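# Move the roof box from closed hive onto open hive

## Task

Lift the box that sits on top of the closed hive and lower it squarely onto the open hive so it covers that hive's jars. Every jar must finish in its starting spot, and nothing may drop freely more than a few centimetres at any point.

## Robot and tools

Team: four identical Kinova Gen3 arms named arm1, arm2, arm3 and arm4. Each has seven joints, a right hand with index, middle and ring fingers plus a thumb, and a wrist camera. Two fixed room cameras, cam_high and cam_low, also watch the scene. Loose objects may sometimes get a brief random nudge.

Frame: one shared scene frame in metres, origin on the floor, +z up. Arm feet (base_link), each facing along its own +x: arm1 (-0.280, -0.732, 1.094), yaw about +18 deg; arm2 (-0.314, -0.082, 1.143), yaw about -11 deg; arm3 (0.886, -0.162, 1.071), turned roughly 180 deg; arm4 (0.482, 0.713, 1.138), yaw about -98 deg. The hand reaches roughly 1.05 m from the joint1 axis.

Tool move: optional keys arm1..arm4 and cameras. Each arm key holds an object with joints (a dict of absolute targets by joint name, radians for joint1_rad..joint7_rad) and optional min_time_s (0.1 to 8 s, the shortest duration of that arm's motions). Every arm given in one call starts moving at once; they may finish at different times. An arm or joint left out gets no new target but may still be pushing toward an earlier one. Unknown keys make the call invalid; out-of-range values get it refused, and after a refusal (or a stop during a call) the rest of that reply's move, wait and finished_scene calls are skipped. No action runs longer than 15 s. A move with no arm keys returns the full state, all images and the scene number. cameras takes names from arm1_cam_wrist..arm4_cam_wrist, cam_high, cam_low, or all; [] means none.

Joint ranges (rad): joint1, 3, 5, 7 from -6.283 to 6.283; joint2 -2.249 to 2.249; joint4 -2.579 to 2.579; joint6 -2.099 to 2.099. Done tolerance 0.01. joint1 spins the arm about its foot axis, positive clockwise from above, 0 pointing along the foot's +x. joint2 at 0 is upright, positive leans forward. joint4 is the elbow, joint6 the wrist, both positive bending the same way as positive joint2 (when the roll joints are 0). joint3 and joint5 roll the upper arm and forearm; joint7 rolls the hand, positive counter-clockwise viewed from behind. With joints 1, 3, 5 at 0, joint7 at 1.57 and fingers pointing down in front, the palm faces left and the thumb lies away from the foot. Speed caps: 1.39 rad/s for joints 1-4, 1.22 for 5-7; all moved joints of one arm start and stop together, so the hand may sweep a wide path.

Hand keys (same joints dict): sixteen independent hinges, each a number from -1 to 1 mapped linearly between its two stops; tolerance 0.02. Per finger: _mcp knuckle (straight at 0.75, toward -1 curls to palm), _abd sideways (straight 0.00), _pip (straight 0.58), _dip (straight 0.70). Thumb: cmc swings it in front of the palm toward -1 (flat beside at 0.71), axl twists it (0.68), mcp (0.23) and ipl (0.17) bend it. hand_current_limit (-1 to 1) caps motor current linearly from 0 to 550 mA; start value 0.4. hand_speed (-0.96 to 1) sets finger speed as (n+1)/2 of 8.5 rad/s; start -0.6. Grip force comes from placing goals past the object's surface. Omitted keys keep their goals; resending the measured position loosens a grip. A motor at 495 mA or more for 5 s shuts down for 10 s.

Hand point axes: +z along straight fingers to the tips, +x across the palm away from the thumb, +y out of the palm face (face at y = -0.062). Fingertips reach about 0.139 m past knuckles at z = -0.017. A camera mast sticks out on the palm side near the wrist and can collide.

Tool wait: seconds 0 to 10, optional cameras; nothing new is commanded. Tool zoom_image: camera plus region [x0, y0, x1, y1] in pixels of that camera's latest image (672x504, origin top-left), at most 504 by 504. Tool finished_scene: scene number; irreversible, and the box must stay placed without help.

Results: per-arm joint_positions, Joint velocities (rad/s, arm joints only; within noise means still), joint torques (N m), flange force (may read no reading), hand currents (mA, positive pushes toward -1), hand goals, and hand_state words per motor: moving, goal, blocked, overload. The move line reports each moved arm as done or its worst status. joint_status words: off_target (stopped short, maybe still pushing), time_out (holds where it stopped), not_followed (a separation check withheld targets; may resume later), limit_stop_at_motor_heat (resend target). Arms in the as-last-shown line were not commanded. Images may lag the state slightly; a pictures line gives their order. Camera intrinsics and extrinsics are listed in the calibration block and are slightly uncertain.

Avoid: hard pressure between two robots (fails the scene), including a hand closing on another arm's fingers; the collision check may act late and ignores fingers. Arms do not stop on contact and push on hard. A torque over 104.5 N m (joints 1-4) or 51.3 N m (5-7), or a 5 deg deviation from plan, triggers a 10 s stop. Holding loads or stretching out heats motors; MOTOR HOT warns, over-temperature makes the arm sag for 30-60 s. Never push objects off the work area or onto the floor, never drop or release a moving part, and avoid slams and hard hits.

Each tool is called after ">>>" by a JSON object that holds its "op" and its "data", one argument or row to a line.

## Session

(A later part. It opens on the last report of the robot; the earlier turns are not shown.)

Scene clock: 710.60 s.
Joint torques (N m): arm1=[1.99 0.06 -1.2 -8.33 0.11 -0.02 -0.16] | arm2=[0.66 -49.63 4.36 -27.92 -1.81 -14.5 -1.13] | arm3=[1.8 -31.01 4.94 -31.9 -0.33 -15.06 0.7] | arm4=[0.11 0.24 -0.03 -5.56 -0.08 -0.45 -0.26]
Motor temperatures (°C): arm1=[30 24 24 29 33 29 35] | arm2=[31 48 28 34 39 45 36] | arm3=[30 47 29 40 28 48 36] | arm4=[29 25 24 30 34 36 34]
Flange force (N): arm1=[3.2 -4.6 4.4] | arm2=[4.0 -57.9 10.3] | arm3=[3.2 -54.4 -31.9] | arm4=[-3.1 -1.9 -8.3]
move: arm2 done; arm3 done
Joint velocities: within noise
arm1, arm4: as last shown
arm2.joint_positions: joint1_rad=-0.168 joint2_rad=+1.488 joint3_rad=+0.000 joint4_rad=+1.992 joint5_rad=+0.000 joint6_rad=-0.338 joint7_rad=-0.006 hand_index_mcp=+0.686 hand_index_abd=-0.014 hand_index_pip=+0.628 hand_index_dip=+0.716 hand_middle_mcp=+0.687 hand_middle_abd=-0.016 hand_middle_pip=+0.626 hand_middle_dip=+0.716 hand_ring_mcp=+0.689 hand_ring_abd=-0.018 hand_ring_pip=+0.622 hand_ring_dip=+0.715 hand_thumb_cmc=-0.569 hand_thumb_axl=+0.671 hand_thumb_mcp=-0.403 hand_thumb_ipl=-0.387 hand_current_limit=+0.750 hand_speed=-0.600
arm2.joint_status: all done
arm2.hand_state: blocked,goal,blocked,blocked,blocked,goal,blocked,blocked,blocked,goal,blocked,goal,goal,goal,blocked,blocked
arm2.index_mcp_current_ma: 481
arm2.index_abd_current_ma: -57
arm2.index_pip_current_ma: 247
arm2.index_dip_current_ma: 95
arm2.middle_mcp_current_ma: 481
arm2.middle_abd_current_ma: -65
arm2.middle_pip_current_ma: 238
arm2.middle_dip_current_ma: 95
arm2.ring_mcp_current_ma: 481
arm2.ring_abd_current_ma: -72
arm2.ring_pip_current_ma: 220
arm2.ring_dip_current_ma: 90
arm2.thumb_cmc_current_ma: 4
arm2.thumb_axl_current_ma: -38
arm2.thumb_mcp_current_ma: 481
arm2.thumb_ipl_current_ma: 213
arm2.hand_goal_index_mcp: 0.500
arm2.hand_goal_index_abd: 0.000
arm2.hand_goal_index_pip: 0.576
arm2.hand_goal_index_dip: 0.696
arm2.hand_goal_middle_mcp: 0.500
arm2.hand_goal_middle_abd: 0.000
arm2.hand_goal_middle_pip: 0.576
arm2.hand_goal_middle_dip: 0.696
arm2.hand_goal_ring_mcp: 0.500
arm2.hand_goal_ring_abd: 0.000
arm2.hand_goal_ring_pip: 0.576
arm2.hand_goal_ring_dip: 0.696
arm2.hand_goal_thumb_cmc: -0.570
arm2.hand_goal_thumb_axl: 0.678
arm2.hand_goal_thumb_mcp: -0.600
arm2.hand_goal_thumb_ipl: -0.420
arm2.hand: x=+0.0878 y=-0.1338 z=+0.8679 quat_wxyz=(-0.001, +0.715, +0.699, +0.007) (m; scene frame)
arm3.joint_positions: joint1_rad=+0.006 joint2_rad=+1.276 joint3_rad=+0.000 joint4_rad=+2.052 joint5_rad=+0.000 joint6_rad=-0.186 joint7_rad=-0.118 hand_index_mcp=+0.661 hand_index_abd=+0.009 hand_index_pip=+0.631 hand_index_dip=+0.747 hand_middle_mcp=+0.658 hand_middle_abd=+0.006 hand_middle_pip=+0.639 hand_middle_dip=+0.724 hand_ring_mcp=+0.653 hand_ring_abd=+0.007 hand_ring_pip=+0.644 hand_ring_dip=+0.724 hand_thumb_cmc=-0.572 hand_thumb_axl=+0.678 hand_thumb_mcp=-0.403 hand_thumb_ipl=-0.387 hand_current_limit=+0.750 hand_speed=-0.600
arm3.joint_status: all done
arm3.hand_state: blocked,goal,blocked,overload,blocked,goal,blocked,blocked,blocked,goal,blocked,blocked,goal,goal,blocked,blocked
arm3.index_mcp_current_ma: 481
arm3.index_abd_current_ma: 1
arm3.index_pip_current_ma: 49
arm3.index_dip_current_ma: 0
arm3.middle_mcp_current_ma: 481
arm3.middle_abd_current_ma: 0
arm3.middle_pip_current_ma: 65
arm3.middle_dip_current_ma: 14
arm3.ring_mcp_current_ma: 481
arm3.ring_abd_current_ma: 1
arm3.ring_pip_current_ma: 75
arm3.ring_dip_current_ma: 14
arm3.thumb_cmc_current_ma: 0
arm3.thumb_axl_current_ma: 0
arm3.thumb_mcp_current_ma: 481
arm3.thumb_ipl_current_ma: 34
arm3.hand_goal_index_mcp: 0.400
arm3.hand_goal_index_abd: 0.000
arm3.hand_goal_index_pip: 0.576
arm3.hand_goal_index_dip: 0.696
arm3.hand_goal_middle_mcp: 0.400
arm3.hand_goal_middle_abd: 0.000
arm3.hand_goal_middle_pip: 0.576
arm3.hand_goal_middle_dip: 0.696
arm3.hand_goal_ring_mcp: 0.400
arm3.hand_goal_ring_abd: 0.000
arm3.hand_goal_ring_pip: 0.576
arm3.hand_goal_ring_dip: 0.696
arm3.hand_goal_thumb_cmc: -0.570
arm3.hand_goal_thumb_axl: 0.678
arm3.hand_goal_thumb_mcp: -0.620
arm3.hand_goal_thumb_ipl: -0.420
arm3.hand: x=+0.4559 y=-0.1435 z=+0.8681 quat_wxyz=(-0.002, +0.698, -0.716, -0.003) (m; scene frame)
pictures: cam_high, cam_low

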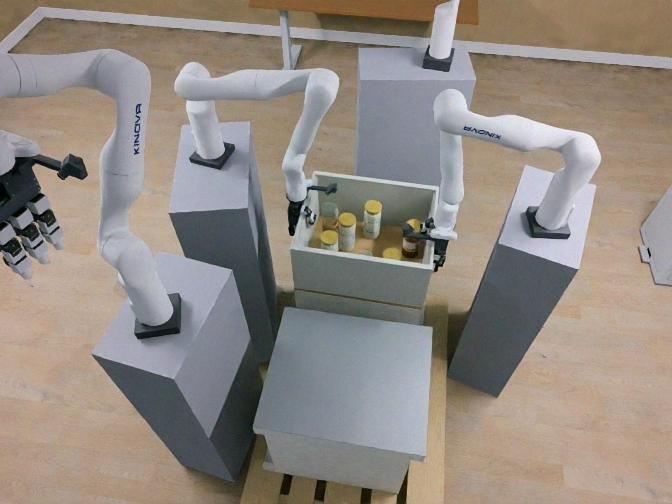

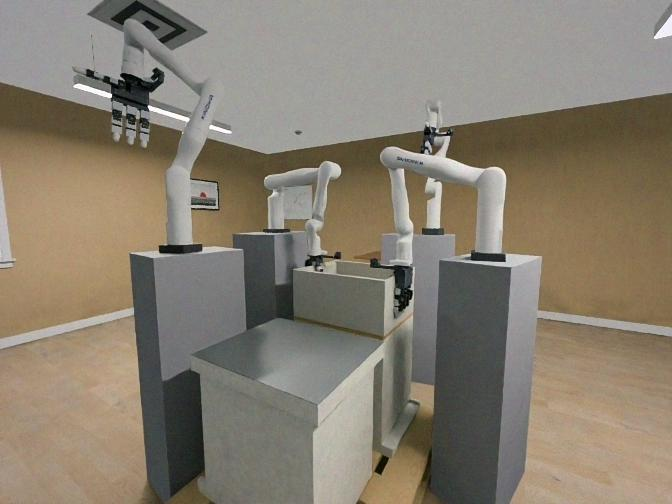

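>>> {"op": "move", "data": {
  "arm2": {"joints": {"joint2_rad": 1.4925, "joint4_rad": 1.9876, "joint6_rad": -0.3385}, "min_time_s": 0.8}
}}

>>> {"op": "move", "data": {
  "arm2": {"joints": {"joint1_rad": -0.1678, "joint2_rad": 1.4951, "joint4_rad": 1.9953, "joint6_rad": -0.3488, "joint7_rad": -0.0056}, "min_time_s": 1.5},
  "arm3": {"joints": {"joint1_rad": 0.005, "joint2_rad": 1.2751, "joint4_rad": 2.0621, "joint6_rad": -0.1956, "joint7_rad": -0.119}, "min_time_s": 1.5}
}}

Scene clock: 719.53 s.
Joint torques (N m): arm1=[1.99 0.11 -1.23 -8.3 0.12 -0.02 -0.19] | arm2=[0.85 -40.87 4.1 -37.64 -1.77 -16.29 -1.16] | arm3=[2.29 -29.2 5.63 -30.97 -0.63 -15.27 0.44] | arm4=[0.16 0.24 -0.13 -5.63 -0.09 -0.45 -0.25]
Motor temperatures (°C): arm1=[30 24 24 29 33 29 35] | arm2=[30 49 27 34 39 45 36] | arm3=[30 46 29 41 28 48 36] | arm4=[29 25 24 30 34 36 34]
Flange force (N): arm1=[3.3 -4.8 4.3] | arm2=[5.3 -69.4 -33.2] | arm3=[4.2 -50.2 -35.4] | arm4=[-2.9 -2.2 -8.0]
move: arm2 done
Joint velocities: within noise
arm1, arm3, arm4: as last shown
arm2.joint_positions: joint1_rad=-0.168 joint2_rad=+1.493 joint3_rad=+0.000 joint4_rad=+1.987 joint5_rad=+0.000 joint6_rad=-0.338 joint7_rad=-0.006 hand_index_mcp=+0.683 hand_index_abd=-0.014 hand_index_pip=+0.628 hand_index_dip=+0.716 hand_middle_mcp=+0.684 hand_middle_abd=-0.016 hand_middle_pip=+0.626 hand_middle_dip=+0.716 hand_ring_mcp=+0.686 hand_ring_abd=-0.018 hand_ring_pip=+0.622 hand_ring_dip=+0.715 hand_thumb_cmc=-0.568 hand_thumb_axl=+0.671 hand_thumb_mcp=-0.403 hand_thumb_ipl=-0.386 hand_current_limit=+0.750 hand_speed=-0.600
arm2.joint_status: all done
arm2.hand_state: blocked,goal,blocked,blocked,blocked,goal,blocked,blocked,blocked,goal,blocked,goal,goal,goal,blocked,blocked
arm2.index_mcp_current_ma: 481
arm2.index_abd_current_ma: -57
arm2.index_pip_current_ma: 247
arm2.index_dip_current_ma: 95
arm2.middle_mcp_current_ma: 481
arm2.middle_abd_current_ma: -65
arm2.middle_pip_current_ma: 238
arm2.middle_dip_current_ma: 95
arm2.ring_mcp_current_ma: 481
arm2.ring_abd_current_ma: -72
arm2.ring_pip_current_ma: 220
arm2.ring_dip_current_ma: 90
arm2.thumb_cmc_current_ma: 8
arm2.thumb_axl_current_ma: -41
arm2.thumb_mcp_current_ma: 481
arm2.thumb_ipl_current_ma: 217
arm2.hand_goal_index_mcp: 0.500
arm2.hand_goal_index_abd: 0.000
arm2.hand_goal_index_pip: 0.576
arm2.hand_goal_index_dip: 0.696
arm2.hand_goal_middle_mcp: 0.500
arm2.hand_goal_middle_abd: 0.000
arm2.hand_goal_middle_pip: 0.576
arm2.hand_goal_middle_dip: 0.696
arm2.hand_goal_ring_mcp: 0.500
arm2.hand_goal_ring_abd: 0.000
arm2.hand_goal_ring_pip: 0.576
arm2.hand_goal_ring_dip: 0.696
arm2.hand_goal_thumb_cmc: -0.570
arm2.hand_goal_thumb_axl: 0.678
arm2.hand_goal_thumb_mcp: -0.600
arm2.hand_goal_thumb_ipl: -0.420
arm2.hand: x=+0.0878 y=-0.1337 z=+0.8659 quat_wxyz=(-0.001, +0.715, +0.699, +0.007) (m; scene frame)
arm3.joint_positions: joint1_rad=+0.006 joint2_rad=+1.276 joint3_rad=+0.000 joint4_rad=+2.052 joint5_rad=+0.000 joint6_rad=-0.186 joint7_rad=-0.118 hand_index_mcp=+0.661 hand_index_abd=+0.009 hand_index_pip=+0.634 hand_index_dip=+0.744 hand_middle_mcp=+0.658 hand_middle_abd=+0.005 hand_middle_pip=+0.640 hand_middle_dip=+0.724 hand_ring_mcp=+0.653 hand_ring_abd=+0.006 hand_ring_pip=+0.644 hand_ring_dip=+0.724 hand_thumb_cmc=-0.572 hand_thumb_axl=+0.678 hand_thumb_mcp=-0.405 hand_thumb_ipl=-0.387 hand_current_limit=+0.750 hand_speed=-0.600
arm3.index_pip_current_ma: 56
arm3.middle_pip_current_ma: 67
arm3.hand: x=+0.4558 y=-0.1435 z=+0.8681 quat_wxyz=(-0.002, +0.698, -0.716, -0.003) (m; scene frame)
pictures: none

Scene clock: 721.33 s.
Joint torques (N m): arm1=[1.99 0.09 -1.19 -8.29 0.11 0.01 -0.15] | arm2=[0.51 -25.59 3.14 -5.48 -0.81 -4.86 -0.28] | arm3=[0.83 -29.78 2.36 -9.49 -0.87 -6.72 -0.05] | arm4=[0.22 0.24 -0.02 -5.57 -0.06 -0.43 -0.25]
Motor temperatures (°C): arm1=[30 24 24 29 33 29 35] | arm2=[30 48 27 34 39 45 36] | arm3=[30 46 29 40 28 48 36] | arm4=[29 25 24 30 34 36 34]
Flange force (N): arm1=[3.1 -4.5 4.4] | arm2=[2.8 -12.4 2.6] | arm3=[-0.1 -16.4 9.4] | arm4=[-3.1 -1.9 -8.2]
move: arm2 done; arm3 done
Joint velocities: within noise
arm1, arm4: as last shown
arm2.joint_positions: joint1_rad=-0.168 joint2_rad=+1.495 joint3_rad=+0.000 joint4_rad=+1.995 joint5_rad=+0.000 joint6_rad=-0.349 joint7_rad=-0.006 hand_index_mcp=+0.683 hand_index_abd=-0.014 hand_index_pip=+0.633 hand_index_dip=+0.718 hand_middle_mcp=+0.684 hand_middle_abd=-0.016 hand_middle_pip=+0.631 hand_middle_dip=+0.718 hand_ring_mcp=+0.686 hand_ring_abd=-0.018 hand_ring_pip=+0.627 hand_ring_dip=+0.717 hand_thumb_cmc=-0.569 hand_thumb_axl=+0.671 hand_thumb_mcp=-0.404 hand_thumb_ipl=-0.386 hand_current_limit=+0.750 hand_speed=-0.600
arm2.joint_status: all done
arm2.hand_state: blocked,goal,blocked,blocked,blocked,goal,blocked,blocked,blocked,goal,blocked,blocked,goal,goal,blocked,blocked
arm2.index_mcp_current_ma: 481
arm2.index_abd_current_ma: -57
arm2.index_pip_current_ma: 276
arm2.index_dip_current_ma: 103
arm2.middle_mcp_current_ma: 481
arm2.middle_abd_current_ma: -65
arm2.middle_pip_current_ma: 265
arm2.middle_dip_current_ma: 103
arm2.ring_mcp_current_ma: 481
arm2.ring_abd_current_ma: -72
arm2.ring_pip_current_ma: 246
arm2.ring_dip_current_ma: 100
arm2.thumb_cmc_current_ma: 5
arm2.thumb_axl_current_ma: -40
arm2.thumb_mcp_current_ma: 481
arm2.thumb_ipl_current_ma: 217
arm2.hand_goal_index_mcp: 0.500
arm2.hand_goal_index_abd: 0.000
arm2.hand_goal_index_pip: 0.576
arm2.hand_goal_index_dip: 0.696
arm2.hand_goal_middle_mcp: 0.500
arm2.hand_goal_middle_abd: 0.000
arm2.hand_goal_middle_pip: 0.576
arm2.hand_goal_middle_dip: 0.696
arm2.hand_goal_ring_mcp: 0.500
arm2.hand_goal_ring_abd: 0.000
arm2.hand_goal_ring_pip: 0.576
arm2.hand_goal_ring_dip: 0.696
arm2.hand_goal_thumb_cmc: -0.570
arm2.hand_goal_thumb_axl: 0.678
arm2.hand_goal_thumb_mcp: -0.600
arm2.hand_goal_thumb_ipl: -0.420
arm2.hand: x=+0.0848 y=-0.1337 z=+0.8659 quat_wxyz=(-0.001, +0.715, +0.699, +0.007) (m; scene frame)
arm3.joint_positions: joint1_rad=+0.005 joint2_rad=+1.275 joint3_rad=+0.000 joint4_rad=+2.062 joint5_rad=+0.000 joint6_rad=-0.196 joint7_rad=-0.119 hand_index_mcp=+0.662 hand_index_abd=+0.003 hand_index_pip=+0.635 hand_index_dip=+0.752 hand_middle_mcp=+0.658 hand_middle_abd=+0.001 hand_middle_pip=+0.643 hand_middle_dip=+0.726 hand_ring_mcp=+0.654 hand_ring_abd=+0.002 hand_ring_pip=+0.647 hand_ring_dip=+0.726 hand_thumb_cmc=-0.572 hand_thumb_axl=+0.675 hand_thumb_mcp=-0.408 hand_thumb_ipl=-0.375 hand_current_limit=+0.750 hand_speed=-0.600
arm3.joint_status: all done
arm3.hand_state: blocked,goal,blocked,overload,blocked,goal,blocked,blocked,blocked,goal,blocked,blocked,goal,goal,blocked,blocked
arm3.index_mcp_current_ma: 481
arm3.index_abd_current_ma: 0
arm3.index_pip_current_ma: 57
arm3.index_dip_current_ma: 0
arm3.middle_mcp_current_ma: 481
arm3.middle_abd_current_ma: 0
arm3.middle_pip_current_ma: 72
arm3.middle_dip_current_ma: 16
arm3.ring_mcp_current_ma: 481
arm3.ring_abd_current_ma: 0
arm3.ring_pip_current_ma: 82
arm3.ring_dip_current_ma: 16
arm3.thumb_cmc_current_ma: 0
arm3.thumb_axl_current_ma: 0
arm3.thumb_mcp_current_ma: 481
arm3.thumb_ipl_current_ma: 59
arm3.hand_goal_index_mcp: 0.400
arm3.hand_goal_index_abd: 0.000
arm3.hand_goal_index_pip: 0.576
arm3.hand_goal_index_dip: 0.696
arm3.hand_goal_middle_mcp: 0.400
arm3.hand_goal_middle_abd: 0.000
arm3.hand_goal_middle_pip: 0.576
arm3.hand_goal_middle_dip: 0.696
arm3.hand_goal_ring_mcp: 0.400
arm3.hand_goal_ring_abd: 0.000
arm3.hand_goal_ring_pip: 0.576
arm3.hand_goal_ring_dip: 0.696
arm3.hand_goal_thumb_cmc: -0.570
arm3.hand_goal_thumb_axl: 0.678
arm3.hand_goal_thumb_mcp: -0.620
arm3.hand_goal_thumb_ipl: -0.420
arm3.hand: x=+0.4588 y=-0.1435 z=+0.8691 quat_wxyz=(-0.002, +0.698, -0.716, -0.003) (m; scene frame)
pictures: none

>>> {"op": "move", "data": {
  "arm2": {"joints": {"hand_thumb_mcp": -0.25, "hand_thumb_ipl": -0.319, "hand_index_mcp": 0.85, "hand_middle_mcp": 0.85, "hand_ring_mcp": 0.85}},
  "arm3": {"joints": {"hand_thumb_mcp": -0.25, "hand_thumb_ipl": -0.319, "hand_index_mcp": 0.85, "hand_middle_mcp": 0.85, "hand_ring_mcp": 0.85}}
}}

>>> {"op": "move", "data": {
  "arm2": {"joints": {"joint2_rad": 1.5066, "joint4_rad": 2.026, "joint6_rad": -0.391}, "min_time_s": 1.5},
  "arm3": {"joints": {"joint2_rad": 1.282, "joint4_rad": 2.097, "joint6_rad": -0.2374}, "min_time_s": 1.5},
  "cameras": ["cam_high", "cam_low"]
}}

>>> {"op": "zoom_image", "data": {
  "camera": "cam_high",
  "region": [280, 160, 450, 330]
}}

>>> {"op": "zoom_image", "data": {
  "camera": "cam_low",
  "region": [280, 250, 430, 350]
}}

Scene clock: 731.10 s.
Joint torques (N m): arm1=[2 0.12 -1.22 -8.29 0.14 0.03 -0.17] | arm2=[0.72 -24.67 3.02 -5.65 -0.76 -3.59 -0.3] | arm3=[-0.2 -22.18 1.35 -5.61 0.03 -3.01 0.84] | arm4=[0.09 0.26 -0.02 -5.64 -0.05 -0.43 -0.3]
Motor temperatures (°C): arm1=[30 24 24 29 33 29 35] | arm2=[30 48 27 34 39 44 36] | arm3=[30 46 29 40 28 48 36] | arm4=[29 25 24 30 34 36 34]
Flange force (N): arm1=[3.2 -4.6 4.5] | arm2=[3.6 -16.4 0.3] | arm3=[-0.5 -13.8 -0.6] | arm4=[-3.0 -1.9 -7.9]
move: arm2 done; arm3 done
Joint velocities: within noise
arm1: as last shown
arm2.joint_positions: joint1_rad=-0.168 joint2_rad=+1.495 joint3_rad=+0.000 joint4_rad=+1.995 joint5_rad=+0.000 joint6_rad=-0.349 joint7_rad=-0.006 hand_index_mcp=+0.844 hand_index_abd=-0.003 hand_index_pip=+0.579 hand_index_dip=+0.699 hand_middle_mcp=+0.844 hand_middle_abd=-0.003 hand_middle_pip=+0.578 hand_middle_dip=+0.699 hand_ring_mcp=+0.844 hand_ring_abd=-0.003 hand_ring_pip=+0.578 hand_ring_dip=+0.699 hand_thumb_cmc=-0.569 hand_thumb_axl=+0.676 hand_thumb_mcp=-0.256 hand_thumb_ipl=-0.320 hand_current_limit=+0.750 hand_speed=-0.600
arm2.joint_status: all done
arm2.hand_state: goal,goal,goal,goal,goal,goal,goal,goal,goal,goal,goal,goal,goal,goal,goal,goal
arm2.index_mcp_current_ma: -27
arm2.index_abd_current_ma: -12
arm2.index_pip_current_ma: 11
arm2.index_dip_current_ma: 13
arm2.middle_mcp_current_ma: -27
arm2.middle_abd_current_ma: -13
arm2.middle_pip_current_ma: 11
arm2.middle_dip_current_ma: 13
arm2.ring_mcp_current_ma: -27
arm2.ring_abd_current_ma: -12
arm2.ring_pip_current_ma: 10
arm2.ring_dip_current_ma: 13
arm2.thumb_cmc_current_ma: 4
arm2.thumb_axl_current_ma: -11
arm2.thumb_mcp_current_ma: -37
arm2.thumb_ipl_current_ma: -12
arm2.hand_goal_index_mcp: 0.850
arm2.hand_goal_index_abd: 0.000
arm2.hand_goal_index_pip: 0.576
arm2.hand_goal_index_dip: 0.696
arm2.hand_goal_middle_mcp: 0.850
arm2.hand_goal_middle_abd: 0.000
arm2.hand_goal_middle_pip: 0.576
arm2.hand_goal_middle_dip: 0.696
arm2.hand_goal_ring_mcp: 0.850
arm2.hand_goal_ring_abd: 0.000
arm2.hand_goal_ring_pip: 0.576
arm2.hand_goal_ring_dip: 0.696
arm2.hand_goal_thumb_cmc: -0.570
arm2.hand_goal_thumb_axl: 0.678
arm2.hand_goal_thumb_mcp: -0.250
arm2.hand_goal_thumb_ipl: -0.318
arm2.hand: x=+0.0848 y=-0.1337 z=+0.8659 quat_wxyz=(-0.001, +0.715, +0.699, +0.007) (m; scene frame)
arm3.joint_positions: joint1_rad=+0.005 joint2_rad=+1.275 joint3_rad=+0.000 joint4_rad=+2.062 joint5_rad=+0.000 joint6_rad=-0.196 joint7_rad=-0.119 hand_index_mcp=+0.843 hand_index_abd=+0.003 hand_index_pip=+0.578 hand_index_dip=+0.753 hand_middle_mcp=+0.844 hand_middle_abd=+0.001 hand_middle_pip=+0.578 hand_middle_dip=+0.698 hand_ring_mcp=+0.844 hand_ring_abd=+0.002 hand_ring_pip=+0.578 hand_ring_dip=+0.698 hand_thumb_cmc=-0.572 hand_thumb_axl=+0.676 hand_thumb_mcp=-0.256 hand_thumb_ipl=-0.319 hand_current_limit=+0.750 hand_speed=-0.600
arm3.joint_status: all done
arm3.hand_state: goal,goal,goal,overload,goal,goal,goal,goal,goal,goal,goal,goal,goal,goal,goal,goal
arm3.index_mcp_current_ma: -1
arm3.index_abd_current_ma: 0
arm3.index_pip_current_ma: 0
arm3.index_dip_current_ma: 0
arm3.middle_mcp_current_ma: -1
arm3.middle_abd_current_ma: 0
arm3.middle_pip_current_ma: 0
arm3.middle_dip_current_ma: 0
arm3.ring_mcp_current_ma: -1
arm3.ring_abd_current_ma: 0
arm3.ring_pip_current_ma: 0
arm3.ring_dip_current_ma: 0
arm3.thumb_cmc_current_ma: 0
arm3.thumb_axl_current_ma: 0
arm3.thumb_mcp_current_ma: -1
arm3.thumb_ipl_current_ma: 0
arm3.hand_goal_index_mcp: 0.850
arm3.hand_goal_index_abd: 0.000
arm3.hand_goal_index_pip: 0.576
arm3.hand_goal_index_dip: 0.696
arm3.hand_goal_middle_mcp: 0.850
arm3.hand_goal_middle_abd: 0.000
arm3.hand_goal_middle_pip: 0.576
arm3.hand_goal_middle_dip: 0.696
arm3.hand_goal_ring_mcp: 0.850
arm3.hand_goal_ring_abd: 0.000
arm3.hand_goal_ring_pip: 0.576
arm3.hand_goal_ring_dip: 0.696
arm3.hand_goal_thumb_cmc: -0.570
arm3.hand_goal_thumb_axl: 0.678
arm3.hand_goal_thumb_mcp: -0.250
arm3.hand_goal_thumb_ipl: -0.318
arm3.hand: x=+0.4589 y=-0.1435 z=+0.8691 quat_wxyz=(-0.002, +0.698, -0.716, -0.003) (m; scene frame)
arm4.joint_positions: joint1_rad=+0.023 joint2_rad=-0.427 joint3_rad=-0.122 joint4_rad=+1.457 joint5_rad=+0.006 joint6_rad=+1.925 joint7_rad=+1.655 hand_index_mcp=+0.753 hand_index_abd=+0.000 hand_index_pip=+0.577 hand_index_dip=+0.696 hand_middle_mcp=+0.753 hand_middle_abd=+0.000 hand_middle_pip=+0.577 hand_middle_dip=+0.696 hand_ring_mcp=+0.753 hand_ring_abd=+0.000 hand_ring_pip=+0.577 hand_ring_dip=+0.696 hand_thumb_cmc=+0.714 hand_thumb_axl=+0.677 hand_thumb_mcp=+0.224 hand_thumb_ipl=+0.168 hand_current_limit=+0.400 hand_speed=-0.600
arm4.joint_status: not commanded
arm4.hand_state: goal,goal,goal,goal,goal,goal,goal,goal,goal,goal,goal,goal,goal,goal,goal,goal
arm4.index_mcp_current_ma: -1
arm4.index_abd_current_ma: 0
arm4.index_pip_current_ma: 1
arm4.index_dip_current_ma: 0
arm4.middle_mcp_current_ma: -1
arm4.middle_abd_current_ma: 0
arm4.middle_pip_current_ma: 1
arm4.middle_dip_current_ma: 0
arm4.ring_mcp_current_ma: -1
arm4.ring_abd_current_ma: 0
arm4.ring_pip_current_ma: 1
arm4.ring_dip_current_ma: 0
arm4.thumb_cmc_current_ma: 0
arm4.thumb_axl_current_ma: -1
arm4.thumb_mcp_current_ma: -5
arm4.thumb_ipl_current_ma: 0
arm4.hand_goal_index_mcp: 0.754
arm4.hand_goal_index_abd: 0.000
arm4.hand_goal_index_pip: 0.576
arm4.hand_goal_index_dip: 0.696
arm4.hand_goal_middle_mcp: 0.754
arm4.hand_goal_middle_abd: 0.000
arm4.hand_goal_middle_pip: 0.576
arm4.hand_goal_middle_dip: 0.696
arm4.hand_goal_ring_mcp: 0.754
arm4.hand_goal_ring_abd: 0.000
arm4.hand_goal_ring_pip: 0.576
arm4.hand_goal_ring_dip: 0.696
arm4.hand_goal_thumb_cmc: 0.714
arm4.hand_goal_thumb_axl: 0.678
arm4.hand_goal_thumb_mcp: 0.226
arm4.hand_goal_thumb_ipl: 0.168
arm4.hand: x=+0.5424 y=+0.5470 z=+1.6710 quat_wxyz=(+0.045, +0.689, +0.718, -0.086) (m; scene frame)
pictures: none

Scene clock: 732.90 s.
Joint torques (N m): arm1=[1.96 0.08 -1.23 -8.3 0.09 -0.01 -0.19] | arm2=[0.56 -7.89 1.03 5.61 -0.5 2.36 -0.43] | arm3=[0.12 -15.77 0.4 1.46 -0.47 -0.02 0.18] | arm4=[0.13 0.23 -0.12 -5.58 -0.07 -0.46 -0.23]
Motor temperatures (°C): arm1=[30 24 24 29 33 29 35] | arm2=[30 47 27 33 39 44 36] | arm3=[30 46 29 39 28 47 36] | arm4=[29 25 24 30 34 36 34]
Flange force (N): arm1=[3.2 -4.8 4.4] | arm2=[1.1 6.5 -14.6] | arm3=[-0.9 -0.9 -3.0] | arm4=[-3.0 -2.1 -8.3]
move: arm2 done; arm3 done
Joint velocities: within noise
arm1.joint_positions: joint1_rad=+2.400 joint2_rad=-0.393 joint3_rad=-0.087 joint4_rad=+1.467 joint5_rad=-0.001 joint6_rad=+1.960 joint7_rad=+1.767 hand_index_mcp=+0.753 hand_index_abd=+0.000 hand_index_pip=+0.577 hand_index_dip=+0.696 hand_middle_mcp=+0.753 hand_middle_abd=+0.000 hand_middle_pip=+0.577 hand_middle_dip=+0.696 hand_ring_mcp=+0.753 hand_ring_abd=+0.000 hand_ring_pip=+0.577 hand_ring_dip=+0.696 hand_thumb_cmc=+0.714 hand_thumb_axl=+0.677 hand_thumb_mcp=+0.224 hand_thumb_ipl=+0.168 hand_current_limit=+0.400 hand_speed=-0.600
arm1.joint_status: not commanded
arm1.hand_state: goal,goal,goal,goal,goal,goal,goal,goal,goal,goal,goal,goal,goal,goal,goal,goal
arm1.index_mcp_current_ma: 0
arm1.index_abd_current_ma: 0
arm1.index_pip_current_ma: 0
arm1.index_dip_current_ma: 0
arm1.middle_mcp_current_ma: 0
arm1.middle_abd_current_ma: 0
arm1.middle_pip_current_ma: 0
arm1.middle_dip_current_ma: 0
arm1.ring_mcp_current_ma: 0
arm1.ring_abd_current_ma: 0
arm1.ring_pip_current_ma: 0
arm1.ring_dip_current_ma: 0
arm1.thumb_cmc_current_ma: 0
arm1.thumb_axl_current_ma: 0
arm1.thumb_mcp_current_ma: 0
arm1.thumb_ipl_current_ma: 0
arm1.hand_goal_index_mcp: 0.754
arm1.hand_goal_index_abd: 0.000
arm1.hand_goal_index_pip: 0.576
arm1.hand_goal_index_dip: 0.696
arm1.hand_goal_middle_mcp: 0.754
arm1.hand_goal_middle_abd: 0.000
arm1.hand_goal_middle_pip: 0.576
arm1.hand_goal_middle_dip: 0.696
arm1.hand_goal_ring_mcp: 0.754
arm1.hand_goal_ring_abd: 0.000
arm1.hand_goal_ring_pip: 0.576
arm1.hand_goal_ring_dip: 0.696
arm1.hand_goal_thumb_cmc: 0.714
arm1.hand_goal_thumb_axl: 0.678
arm1.hand_goal_thumb_mcp: 0.226
arm1.hand_goal_thumb_ipl: 0.168
arm1.hand: x=-0.2791 y=-0.8995 z=+1.6158 quat_wxyz=(+0.011, +0.782, +0.621, -0.054) (m; scene frame)
arm2.joint_positions: joint1_rad=-0.168 joint2_rad=+1.507 joint3_rad=+0.000 joint4_rad=+2.026 joint5_rad=+0.000 joint6_rad=-0.391 joint7_rad=-0.006 hand_index_mcp=+0.844 hand_index_abd=-0.003 hand_index_pip=+0.578 hand_index_dip=+0.699 hand_middle_mcp=+0.844 hand_middle_abd=-0.003 hand_middle_pip=+0.578 hand_middle_dip=+0.699 hand_ring_mcp=+0.844 hand_ring_abd=-0.003 hand_ring_pip=+0.578 hand_ring_dip=+0.699 hand_thumb_cmc=-0.572 hand_thumb_axl=+0.678 hand_thumb_mcp=-0.234 hand_thumb_ipl=-0.320 hand_current_limit=+0.750 hand_speed=-0.600
arm2.joint_status: all done
arm2.hand_state: goal,goal,goal,goal,goal,goal,goal,goal,goal,goal,goal,goal,goal,goal,goal,goal
arm2.index_mcp_current_ma: -27
arm2.index_abd_current_ma: -11
arm2.index_pip_current_ma: 11
arm2.index_dip_current_ma: 13
arm2.middle_mcp_current_ma: -27
arm2.middle_abd_current_ma: -13
arm2.middle_pip_current_ma: 10
arm2.middle_dip_current_ma: 13
arm2.ring_mcp_current_ma: -27
arm2.ring_abd_current_ma: -12
arm2.ring_pip_current_ma: 9
arm2.ring_dip_current_ma: 13
arm2.thumb_cmc_current_ma: -9
arm2.thumb_axl_current_ma: 0
arm2.thumb_mcp_current_ma: 99
arm2.thumb_ipl_current_ma: -12
arm2.hand_goal_index_mcp: 0.850
arm2.hand_goal_index_abd: 0.000
arm2.hand_goal_index_pip: 0.576
arm2.hand_goal_index_dip: 0.696
arm2.hand_goal_middle_mcp: 0.850
arm2.hand_goal_middle_abd: 0.000
arm2.hand_goal_middle_pip: 0.576
arm2.hand_goal_middle_dip: 0.696
arm2.hand_goal_ring_mcp: 0.850
arm2.hand_goal_ring_abd: 0.000
arm2.hand_goal_ring_pip: 0.576
arm2.hand_goal_ring_dip: 0.696
arm2.hand_goal_thumb_cmc: -0.570
arm2.hand_goal_thumb_axl: 0.678
arm2.hand_goal_thumb_mcp: -0.250
arm2.hand_goal_thumb_ipl: -0.318
arm2.hand: x=+0.0727 y=-0.1335 z=+0.8658 quat_wxyz=(-0.001, +0.715, +0.699, +0.007) (m; scene frame)
arm3.joint_positions: joint1_rad=+0.005 joint2_rad=+1.282 joint3_rad=+0.000 joint4_rad=+2.097 joint5_rad=+0.000 joint6_rad=-0.237 joint7_rad=-0.119 hand_index_mcp=+0.843 hand_index_abd=+0.003 hand_index_pip=+0.578 hand_index_dip=+0.753 hand_middle_mcp=+0.844 hand_middle_abd=+0.001 hand_middle_pip=+0.578 hand_middle_dip=+0.698 hand_ring_mcp=+0.844 hand_ring_abd=+0.002 hand_ring_pip=+0.578 hand_ring_dip=+0.698 hand_thumb_cmc=-0.572 hand_thumb_axl=+0.676 hand_thumb_mcp=-0.256 hand_thumb_ipl=-0.319 hand_current_limit=+0.750 hand_speed=-0.600
arm3.joint_status: all done
arm3.hand_state: goal,goal,goal,overload,goal,goal,goal,goal,goal,goal,goal,goal,goal,goal,goal,goal
arm3.index_mcp_current_ma: -1
arm3.index_abd_current_ma: 0
arm3.index_pip_current_ma: 0
arm3.index_dip_current_ma: 0
arm3.middle_mcp_current_ma: -1
arm3.middle_abd_current_ma: 0
arm3.middle_pip_current_ma: 0
arm3.middle_dip_current_ma: 0
arm3.ring_mcp_current_ma: -1
arm3.ring_abd_current_ma: 0
arm3.ring_pip_current_ma: 0
arm3.ring_dip_current_ma: 0
arm3.thumb_cmc_current_ma: 0
arm3.thumb_axl_current_ma: 0
arm3.thumb_mcp_current_ma: -1
arm3.thumb_ipl_current_ma: 0
arm3.hand_goal_index_mcp: 0.850
arm3.hand_goal_index_abd: 0.000
arm3.hand_goal_index_pip: 0.576
arm3.hand_goal_index_dip: 0.696
arm3.hand_goal_middle_mcp: 0.850
arm3.hand_goal_middle_abd: 0.000
arm3.hand_goal_middle_pip: 0.576
arm3.hand_goal_middle_dip: 0.696
arm3.hand_goal_ring_mcp: 0.850
arm3.hand_goal_ring_abd: 0.000
arm3.hand_goal_ring_pip: 0.576
arm3.hand_goal_ring_dip: 0.696
arm3.hand_goal_thumb_cmc: -0.570
arm3.hand_goal_thumb_axl: 0.678
arm3.hand_goal_thumb_mcp: -0.250
arm3.hand_goal_thumb_ipl: -0.318
arm3.hand: x=+0.4708 y=-0.1424 z=+0.8691 quat_wxyz=(-0.002, +0.698, -0.716, -0.003) (m; scene frame)
arm4: as last shown
pictures: cam_high, cam_low

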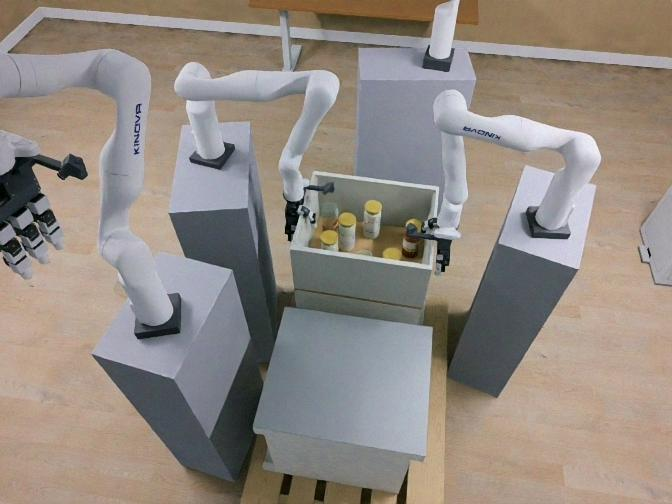

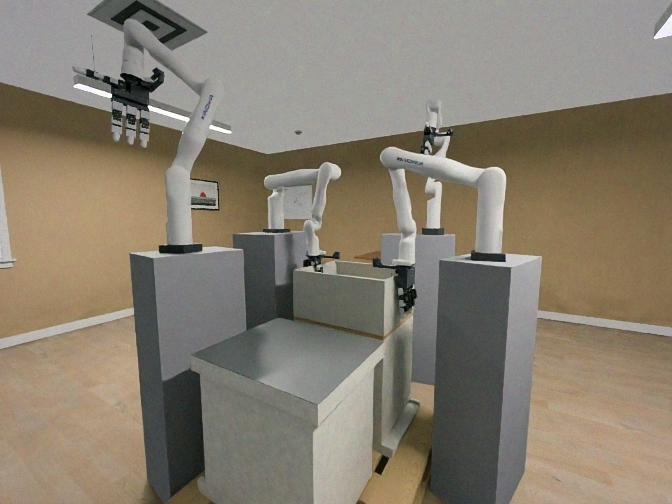

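Scaled by 2.965 from the camera's 672x504 image, which has a finer 960x720 frame.

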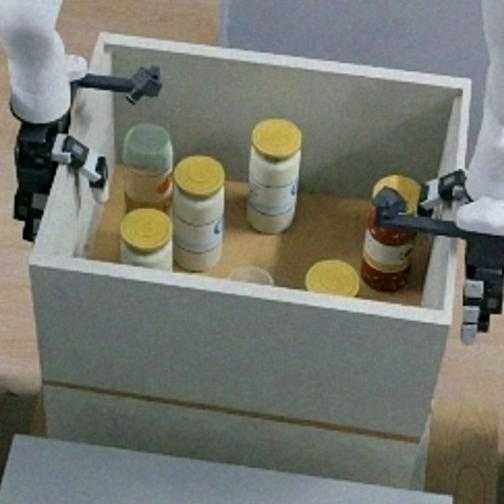

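Scaled by 3.360 from the camera's 672x504 image, which has a finer 960x720 frame.

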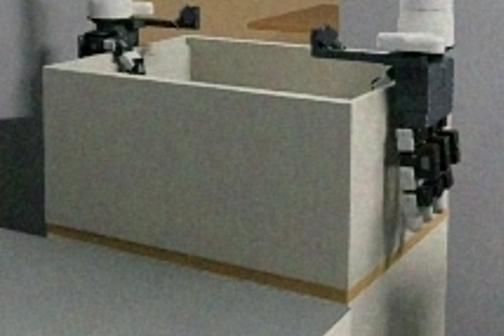

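>>> {"op": "move", "data": {
  "arm2": {"joints": {"hand_thumb_mcp": 0.0, "hand_thumb_ipl": -0.2}},
  "arm3": {"joints": {"hand_thumb_mcp": 0.0, "hand_thumb_ipl": -0.2}}
}}

>>> {"op": "move", "data": {
  "arm2": {"joints": {"joint2_rad": 1.2999, "joint4_rad": 2.1832, "joint6_rad": -0.3415}, "min_time_s": 1.5},
  "arm3": {"joints": {"joint2_rad": 1.058, "joint4_rad": 2.2024, "joint6_rad": -0.1188}, "min_time_s": 1.5}
}}

>>> {"op": "move", "data": {
  "arm2": {"joints": {"joint2_rad": 1.0667, "joint4_rad": 2.294, "joint6_rad": -0.2191}, "min_time_s": 1.5},
  "arm3": {"joints": {"joint2_rad": 0.8174, "joint4_rad": 2.2525, "joint6_rad": 0.0717}, "min_time_s": 1.5},
  "cameras": ["cam_high", "cam_low", "arm4_cam_wrist"]
}}

>>> {"op": "zoom_image", "data": {
  "camera": "cam_high",
  "region": [280, 160, 450, 330]
}}

>>> {"op": "zoom_image", "data": {
  "camera": "cam_low",
  "region": [280, 250, 430, 350]
}}

Scene clock: 737.83 s.
Joint torques (N m): arm1=[1.94 0.13 -1.22 -8.29 0.11 0.01 -0.19] | arm2=[-0.08 -15.14 1.2 2.6 -0.31 0.22 -0.13] | arm3=[0.09 -15.84 0.39 1.56 -0.42 -0.07 0.18] | arm4=[0.17 0.3 -0.08 -5.59 -0.09 -0.47 -0.3]
Motor temperatures (°C): arm1=[30 24 24 29 33 29 35] | arm2=[30 47 27 33 39 43 36] | arm3=[30 45 29 39 28 47 36] | arm4=[29 25 24 30 34 36 34]
Flange force (N): arm1=[3.3 -4.7 4.4] | arm2=[0.6 -0.8 -4.0] | arm3=[-0.9 -0.5 -2.7] | arm4=[-2.8 -2.2 -8.2]
move: arm2 done; arm3 done
Joint velocities: within noise
arm1, arm4: as last shown
arm2.joint_positions: joint1_rad=-0.168 joint2_rad=+1.507 joint3_rad=+0.000 joint4_rad=+2.026 joint5_rad=+0.000 joint6_rad=-0.391 joint7_rad=-0.006 hand_index_mcp=+0.844 hand_index_abd=-0.003 hand_index_pip=+0.578 hand_index_dip=+0.699 hand_middle_mcp=+0.845 hand_middle_abd=-0.003 hand_middle_pip=+0.578 hand_middle_dip=+0.699 hand_ring_mcp=+0.844 hand_ring_abd=-0.003 hand_ring_pip=+0.578 hand_ring_dip=+0.699 hand_thumb_cmc=-0.572 hand_thumb_axl=+0.678 hand_thumb_mcp=-0.009 hand_thumb_ipl=-0.203 hand_current_limit=+0.750 hand_speed=-0.600
arm2.joint_status: all done
arm2.hand_state: goal,goal,goal,goal,goal,goal,goal,goal,goal,goal,goal,goal,goal,goal,goal,goal
arm2.index_mcp_current_ma: -27
arm2.index_abd_current_ma: -11
arm2.index_pip_current_ma: 11
arm2.index_dip_current_ma: 13
arm2.middle_mcp_current_ma: -26
arm2.middle_abd_current_ma: -13
arm2.middle_pip_current_ma: 10
arm2.middle_dip_current_ma: 13
arm2.ring_mcp_current_ma: -27
arm2.ring_abd_current_ma: -12
arm2.ring_pip_current_ma: 9
arm2.ring_dip_current_ma: 13
arm2.thumb_cmc_current_ma: -9
arm2.thumb_axl_current_ma: 0
arm2.thumb_mcp_current_ma: -52
arm2.thumb_ipl_current_ma: -20
arm2.hand_goal_index_mcp: 0.850
arm2.hand_goal_index_abd: 0.000
arm2.hand_goal_index_pip: 0.576
arm2.hand_goal_index_dip: 0.696
arm2.hand_goal_middle_mcp: 0.850
arm2.hand_goal_middle_abd: 0.000
arm2.hand_goal_middle_pip: 0.576
arm2.hand_goal_middle_dip: 0.696
arm2.hand_goal_ring_mcp: 0.850
arm2.hand_goal_ring_abd: 0.000
arm2.hand_goal_ring_pip: 0.576
arm2.hand_goal_ring_dip: 0.696
arm2.hand_goal_thumb_cmc: -0.570
arm2.hand_goal_thumb_axl: 0.678
arm2.hand_goal_thumb_mcp: 0.000
arm2.hand_goal_thumb_ipl: -0.200
arm2.hand: x=+0.0727 y=-0.1335 z=+0.8657 quat_wxyz=(-0.001, +0.715, +0.699, +0.007) (m; scene frame)
arm3.joint_positions: joint1_rad=+0.005 joint2_rad=+1.282 joint3_rad=+0.000 joint4_rad=+2.097 joint5_rad=+0.000 joint6_rad=-0.237 joint7_rad=-0.119 hand_index_mcp=+0.843 hand_index_abd=+0.003 hand_index_pip=+0.578 hand_index_dip=+0.753 hand_middle_mcp=+0.844 hand_middle_abd=+0.001 hand_middle_pip=+0.578 hand_middle_dip=+0.698 hand_ring_mcp=+0.844 hand_ring_abd=+0.002 hand_ring_pip=+0.578 hand_ring_dip=+0.698 hand_thumb_cmc=-0.572 hand_thumb_axl=+0.676 hand_thumb_mcp=-0.008 hand_thumb_ipl=-0.203 hand_current_limit=+0.750 hand_speed=-0.600
arm3.joint_status: all done
arm3.hand_state: goal,goal,goal,overload,goal,goal,goal,goal,goal,goal,goal,goal,goal,goal,goal,goal
arm3.index_mcp_current_ma: -1
arm3.index_abd_current_ma: 0
arm3.index_pip_current_ma: 0
arm3.index_dip_current_ma: 0
arm3.middle_mcp_current_ma: -1
arm3.middle_abd_current_ma: 0
arm3.middle_pip_current_ma: 0
arm3.middle_dip_current_ma: 0
arm3.ring_mcp_current_ma: -1
arm3.ring_abd_current_ma: 0
arm3.ring_pip_current_ma: 0
arm3.ring_dip_current_ma: 0
arm3.thumb_cmc_current_ma: 0
arm3.thumb_axl_current_ma: 0
arm3.thumb_mcp_current_ma: -2
arm3.thumb_ipl_current_ma: 0
arm3.hand_goal_index_mcp: 0.850
arm3.hand_goal_index_abd: 0.000
arm3.hand_goal_index_pip: 0.576
arm3.hand_goal_index_dip: 0.696
arm3.hand_goal_middle_mcp: 0.850
arm3.hand_goal_middle_abd: 0.000
arm3.hand_goal_middle_pip: 0.576
arm3.hand_goal_middle_dip: 0.696
arm3.hand_goal_ring_mcp: 0.850
arm3.hand_goal_ring_abd: 0.000
arm3.hand_goal_ring_pip: 0.576
arm3.hand_goal_ring_dip: 0.696
arm3.hand_goal_thumb_cmc: -0.570
arm3.hand_goal_thumb_axl: 0.678
arm3.hand_goal_thumb_mcp: 0.000
arm3.hand_goal_thumb_ipl: -0.200
arm3.hand: x=+0.4708 y=-0.1424 z=+0.8691 quat_wxyz=(-0.002, +0.698, -0.716, -0.002) (m; scene frame)
pictures: none

Scene clock: 739.63 s.
Joint torques (N m): arm1=[2 0.14 -1.25 -8.28 0.1 0.01 -0.19] | arm2=[-0.06 -14.83 1.23 2.22 -0.3 0.24 -0.12] | arm3=[0.14 -15.25 0.29 0.53 -0.45 -0.03 0.15] | arm4=[0.26 0.26 -0.11 -5.62 -0.09 -0.47 -0.3]
Motor temperatures (°C): arm1=[30 24 24 29 33 29 35] | arm2=[30 47 27 33 39 43 36] | arm3=[30 45 29 39 28 47 36] | arm4=[29 25 24 30 34 36 34]
Flange force (N): arm1=[3.3 -4.9 4.4] | arm2=[0.6 -1.1 -3.8] | arm3=[-0.8 -1.2 -2.3] | arm4=[-2.9 -2.4 -8.1]
move: arm2 done; arm3 done
Joint velocities: within noise
arm1, arm4: as last shown
arm2.joint_positions: joint1_rad=-0.168 joint2_rad=+1.300 joint3_rad=+0.000 joint4_rad=+2.183 joint5_rad=+0.000 joint6_rad=-0.342 joint7_rad=-0.006 hand_index_mcp=+0.844 hand_index_abd=-0.003 hand_index_pip=+0.578 hand_index_dip=+0.699 hand_middle_mcp=+0.845 hand_middle_abd=-0.003 hand_middle_pip=+0.578 hand_middle_dip=+0.699 hand_ring_mcp=+0.844 hand_ring_abd=-0.003 hand_ring_pip=+0.578 hand_ring_dip=+0.699 hand_thumb_cmc=-0.572 hand_thumb_axl=+0.678 hand_thumb_mcp=-0.009 hand_thumb_ipl=-0.203 hand_current_limit=+0.750 hand_speed=-0.600
arm2.joint_status: all done
arm2.hand_state: goal,goal,goal,goal,goal,goal,goal,goal,goal,goal,goal,goal,goal,goal,goal,goal
arm2.index_mcp_current_ma: -27
arm2.index_abd_current_ma: -11
arm2.index_pip_current_ma: 11
arm2.index_dip_current_ma: 13
arm2.middle_mcp_current_ma: -26
arm2.middle_abd_current_ma: -13
arm2.middle_pip_current_ma: 10
arm2.middle_dip_current_ma: 13
arm2.ring_mcp_current_ma: -27
arm2.ring_abd_current_ma: -12
arm2.ring_pip_current_ma: 9
arm2.ring_dip_current_ma: 13
arm2.thumb_cmc_current_ma: -9
arm2.thumb_axl_current_ma: 0
arm2.thumb_mcp_current_ma: -51
arm2.thumb_ipl_current_ma: -20
arm2.hand_goal_index_mcp: 0.850
arm2.hand_goal_index_abd: 0.000
arm2.hand_goal_index_pip: 0.576
arm2.hand_goal_index_dip: 0.696
arm2.hand_goal_middle_mcp: 0.850
arm2.hand_goal_middle_abd: 0.000
arm2.hand_goal_middle_pip: 0.576
arm2.hand_goal_middle_dip: 0.696
arm2.hand_goal_ring_mcp: 0.850
arm2.hand_goal_ring_abd: 0.000
arm2.hand_goal_ring_pip: 0.576
arm2.hand_goal_ring_dip: 0.696
arm2.hand_goal_thumb_cmc: -0.570
arm2.hand_goal_thumb_axl: 0.678
arm2.hand_goal_thumb_mcp: 0.000
arm2.hand_goal_thumb_ipl: -0.200
arm2.hand: x=+0.0721 y=-0.1343 z=+0.9458 quat_wxyz=(-0.001, +0.715, +0.699, +0.007) (m; scene frame)
arm3.joint_positions: joint1_rad=+0.005 joint2_rad=+1.058 joint3_rad=+0.000 joint4_rad=+2.202 joint5_rad=+0.000 joint6_rad=-0.119 joint7_rad=-0.119 hand_index_mcp=+0.843 hand_index_abd=+0.003 hand_index_pip=+0.578 hand_index_dip=+0.753 hand_middle_mcp=+0.844 hand_middle_abd=+0.001 hand_middle_pip=+0.578 hand_middle_dip=+0.698 hand_ring_mcp=+0.844 hand_ring_abd=+0.002 hand_ring_pip=+0.578 hand_ring_dip=+0.698 hand_thumb_cmc=-0.572 hand_thumb_axl=+0.676 hand_thumb_mcp=-0.008 hand_thumb_ipl=-0.203 hand_current_limit=+0.750 hand_speed=-0.600
arm3.joint_status: all done
arm3.hand_state: goal,goal,goal,overload,goal,goal,goal,goal,goal,goal,goal,goal,goal,goal,goal,goal
arm3.index_mcp_current_ma: -1
arm3.index_abd_current_ma: 0
arm3.index_pip_current_ma: 0
arm3.index_dip_current_ma: 0
arm3.middle_mcp_current_ma: -1
arm3.middle_abd_current_ma: 0
arm3.middle_pip_current_ma: 0
arm3.middle_dip_current_ma: 0
arm3.ring_mcp_current_ma: -1
arm3.ring_abd_current_ma: 0
arm3.ring_pip_current_ma: 0
arm3.ring_dip_current_ma: 0
arm3.thumb_cmc_current_ma: 0
arm3.thumb_axl_current_ma: 0
arm3.thumb_mcp_current_ma: -2
arm3.thumb_ipl_current_ma: 0
arm3.hand_goal_index_mcp: 0.850
arm3.hand_goal_index_abd: 0.000
arm3.hand_goal_index_pip: 0.576
arm3.hand_goal_index_dip: 0.696
arm3.hand_goal_middle_mcp: 0.850
arm3.hand_goal_middle_abd: 0.000
arm3.hand_goal_middle_pip: 0.576
arm3.hand_goal_middle_dip: 0.696
arm3.hand_goal_ring_mcp: 0.850
arm3.hand_goal_ring_abd: 0.000
arm3.hand_goal_ring_pip: 0.576
arm3.hand_goal_ring_dip: 0.696
arm3.hand_goal_thumb_cmc: -0.570
arm3.hand_goal_thumb_axl: 0.678
arm3.hand_goal_thumb_mcp: 0.000
arm3.hand_goal_thumb_ipl: -0.200
arm3.hand: x=+0.4709 y=-0.1429 z=+0.9491 quat_wxyz=(-0.002, +0.698, -0.716, -0.003) (m; scene frame)
pictures: none

Scene clock: 741.43 s.
Joint torques (N m): arm1=[1.97 0.1 -1.21 -8.29 0.1 0 -0.18] | arm2=[-0.07 -14.01 1.2 1.23 -0.36 0.23 -0.12] | arm3=[0.08 -14.11 0.27 -1.09 -0.49 -0.03 0.18] | arm4=[0.13 0.36 -0.13 -5.5 -0.06 -0.45 -0.29]
Motor temperatures (°C): arm1=[30 24 24 29 33 29 35] | arm2=[30 46 27 33 39 43 36] | arm3=[30 45 28 39 28 47 36] | arm4=[29 25 24 30 34 36 34]
Flange force (N): arm1=[3.2 -4.7 4.4] | arm2=[0.3 -1.5 -3.8] | arm3=[-0.7 -1.7 -2.1] | arm4=[-2.8 -2.3 -8.4]
move: arm2 done; arm3 done
Joint velocities: within noise
arm1, arm4: as last shown
arm2.joint_positions: joint1_rad=-0.168 joint2_rad=+1.067 joint3_rad=+0.000 joint4_rad=+2.294 joint5_rad=+0.000 joint6_rad=-0.219 joint7_rad=-0.006 hand_index_mcp=+0.844 hand_index_abd=-0.003 hand_index_pip=+0.578 hand_index_dip=+0.699 hand_middle_mcp=+0.845 hand_middle_abd=-0.003 hand_middle_pip=+0.578 hand_middle_dip=+0.699 hand_ring_mcp=+0.844 hand_ring_abd=-0.003 hand_ring_pip=+0.578 hand_ring_dip=+0.699 hand_thumb_cmc=-0.572 hand_thumb_axl=+0.678 hand_thumb_mcp=-0.009 hand_thumb_ipl=-0.203 hand_current_limit=+0.750 hand_speed=-0.600
arm2.joint_status: all done
arm2.hand_state: goal,goal,goal,goal,goal,goal,goal,goal,goal,goal,goal,goal,goal,goal,goal,goal
arm2.index_mcp_current_ma: -27
arm2.index_abd_current_ma: -11
arm2.index_pip_current_ma: 11
arm2.index_dip_current_ma: 13
arm2.middle_mcp_current_ma: -26
arm2.middle_abd_current_ma: -13
arm2.middle_pip_current_ma: 10
arm2.middle_dip_current_ma: 13
arm2.ring_mcp_current_ma: -27
arm2.ring_abd_current_ma: -12
arm2.ring_pip_current_ma: 9
arm2.ring_dip_current_ma: 13
arm2.thumb_cmc_current_ma: -9
arm2.thumb_axl_current_ma: 0
arm2.thumb_mcp_current_ma: -51
arm2.thumb_ipl_current_ma: -20
arm2.hand_goal_index_mcp: 0.850
arm2.hand_goal_index_abd: 0.000
arm2.hand_goal_index_pip: 0.576
arm2.hand_goal_index_dip: 0.696
arm2.hand_goal_middle_mcp: 0.850
arm2.hand_goal_middle_abd: 0.000
arm2.hand_goal_middle_pip: 0.576
arm2.hand_goal_middle_dip: 0.696
arm2.hand_goal_ring_mcp: 0.850
arm2.hand_goal_ring_abd: 0.000
arm2.hand_goal_ring_pip: 0.576
arm2.hand_goal_ring_dip: 0.696
arm2.hand_goal_thumb_cmc: -0.570
arm2.hand_goal_thumb_axl: 0.678
arm2.hand_goal_thumb_mcp: 0.000
arm2.hand_goal_thumb_ipl: -0.200
arm2.hand: x=+0.0713 y=-0.1352 z=+1.0258 quat_wxyz=(-0.001, +0.715, +0.699, +0.007) (m; scene frame)
arm3.joint_positions: joint1_rad=+0.005 joint2_rad=+0.817 joint3_rad=+0.000 joint4_rad=+2.253 joint5_rad=+0.000 joint6_rad=+0.072 joint7_rad=-0.119 hand_index_mcp=+0.843 hand_index_abd=+0.003 hand_index_pip=+0.578 hand_index_dip=+0.753 hand_middle_mcp=+0.844 hand_middle_abd=+0.001 hand_middle_pip=+0.578 hand_middle_dip=+0.698 hand_ring_mcp=+0.844 hand_ring_abd=+0.002 hand_ring_pip=+0.578 hand_ring_dip=+0.698 hand_thumb_cmc=-0.572 hand_thumb_axl=+0.676 hand_thumb_mcp=-0.008 hand_thumb_ipl=-0.203 hand_current_limit=+0.750 hand_speed=-0.600
arm3.joint_status: all done
arm3.hand_state: goal,goal,goal,overload,goal,goal,goal,goal,goal,goal,goal,goal,goal,goal,goal,goal
arm3.index_mcp_current_ma: -1
arm3.index_abd_current_ma: 0
arm3.index_pip_current_ma: 0
arm3.index_dip_current_ma: 0
arm3.middle_mcp_current_ma: -1
arm3.middle_abd_current_ma: 0
arm3.middle_pip_current_ma: 0
arm3.middle_dip_current_ma: 0
arm3.ring_mcp_current_ma: -1
arm3.ring_abd_current_ma: 0
arm3.ring_pip_current_ma: 0
arm3.ring_dip_current_ma: 0
arm3.thumb_cmc_current_ma: 0
arm3.thumb_axl_current_ma: 0
arm3.thumb_mcp_current_ma: -2
arm3.thumb_ipl_current_ma: 0
arm3.hand_goal_index_mcp: 0.850
arm3.hand_goal_index_abd: 0.000
arm3.hand_goal_index_pip: 0.576
arm3.hand_goal_index_dip: 0.696
arm3.hand_goal_middle_mcp: 0.850
arm3.hand_goal_middle_abd: 0.000
arm3.hand_goal_middle_pip: 0.576
arm3.hand_goal_middle_dip: 0.696
arm3.hand_goal_ring_mcp: 0.850
arm3.hand_goal_ring_abd: 0.000
arm3.hand_goal_ring_pip: 0.576
arm3.hand_goal_ring_dip: 0.696
arm3.hand_goal_thumb_cmc: -0.570
arm3.hand_goal_thumb_axl: 0.678
arm3.hand_goal_thumb_mcp: 0.000
arm3.hand_goal_thumb_ipl: -0.200
arm3.hand: x=+0.4709 y=-0.1435 z=+1.0291 quat_wxyz=(-0.002, +0.698, -0.716, -0.003) (m; scene frame)
pictures: arm4_cam_wrist, cam_high, cam_low

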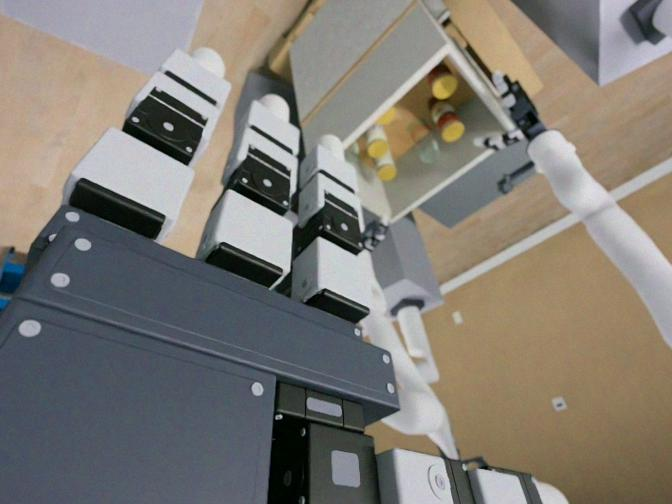

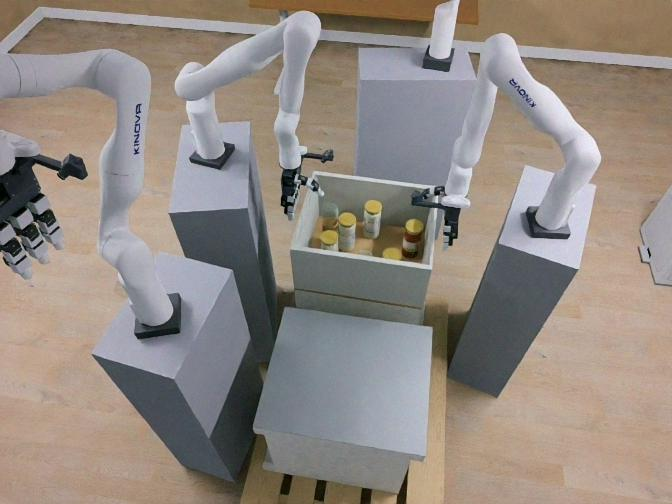

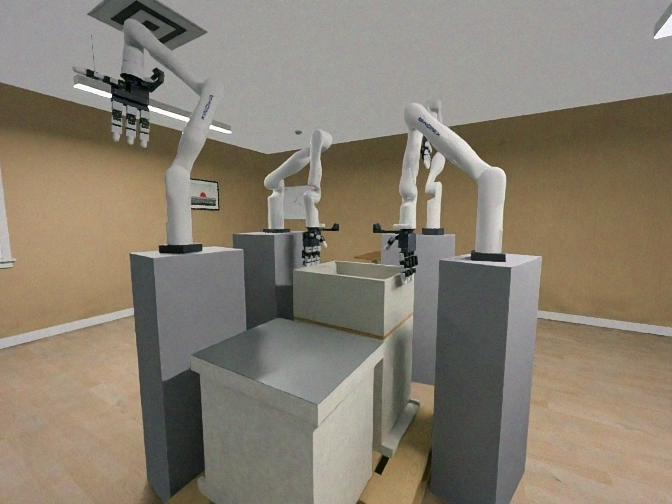

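Scaled by 2.965 from the camera's 672x504 image, which has a finer 960x720 frame.

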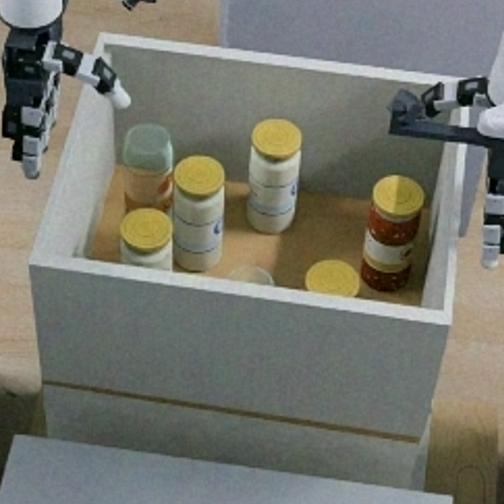

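Scaled by 3.360 from the camera's 672x504 image, which has a finer 960x720 frame.

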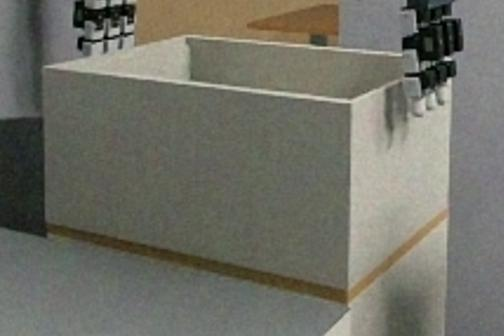

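>>> {"op": "zoom_image", "data": {
  "camera": "cam_high",
  "region": [390, 260, 450, 320]
}}

>>> {"op": "zoom_image", "data": {
  "camera": "cam_high",
  "region": [280, 260, 340, 320]
}}

>>> {"op": "zoom_image", "data": {
  "camera": "cam_low",
  "region": [360, 300, 420, 350]
}}

>>> {"op": "zoom_image", "data": {
  "camera": "cam_low",
  "region": [280, 300, 340, 350]
}}

>>> {"op": "zoom_image", "data": {
  "camera": "arm4_cam_wrist",
  "region": [280, 0, 540, 240]
}}

Scaled by 8.400 from the camera's 672x504 image, which has a finer 960x720 frame.

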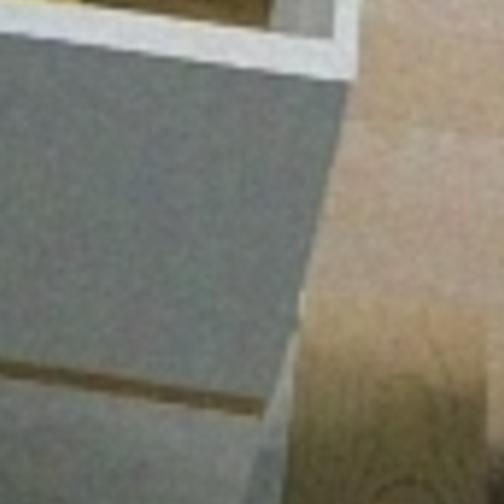

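Scaled by 8.400 from the camera's 672x504 image, which has a finer 960x720 frame.

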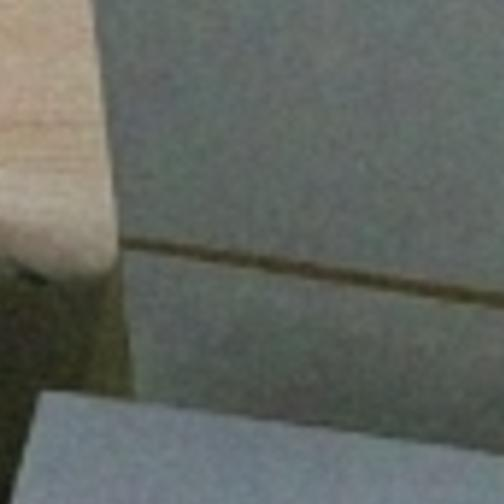

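Scaled by 8.400 from the camera's 672x504 image, which has a finer 960x720 frame.

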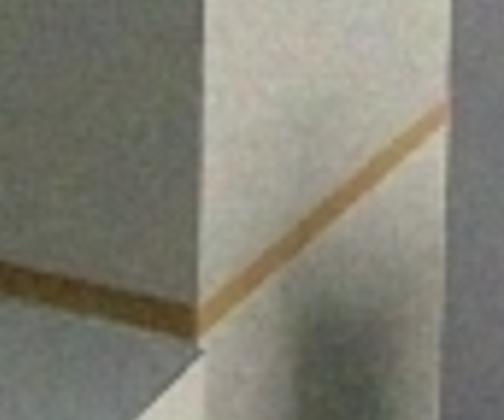

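Scaled by 8.400 from the camera's 672x504 image, which has a finer 960x720 frame.

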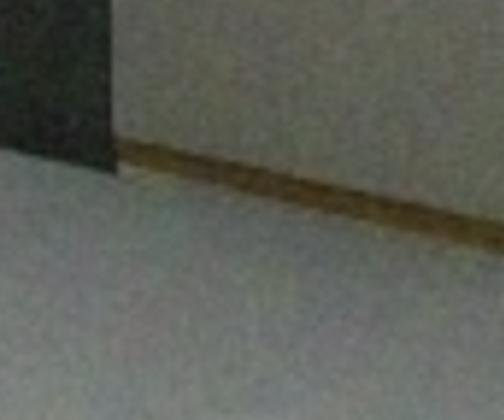

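Scaled by 1.938 from the camera's 672x504 image, which has a finer 960x720 frame.

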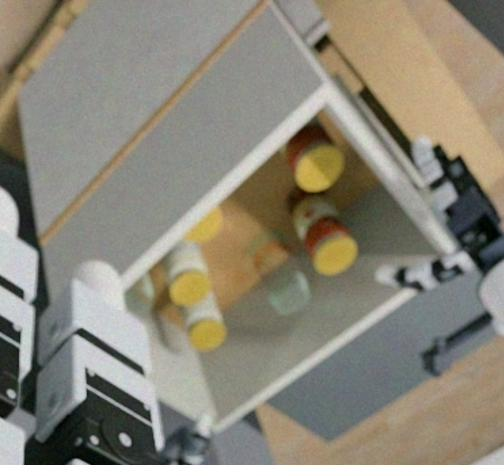

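>>> {"op": "finished_scene", "data": {
  "scene": 1
}}

The scene is finished: the task was done.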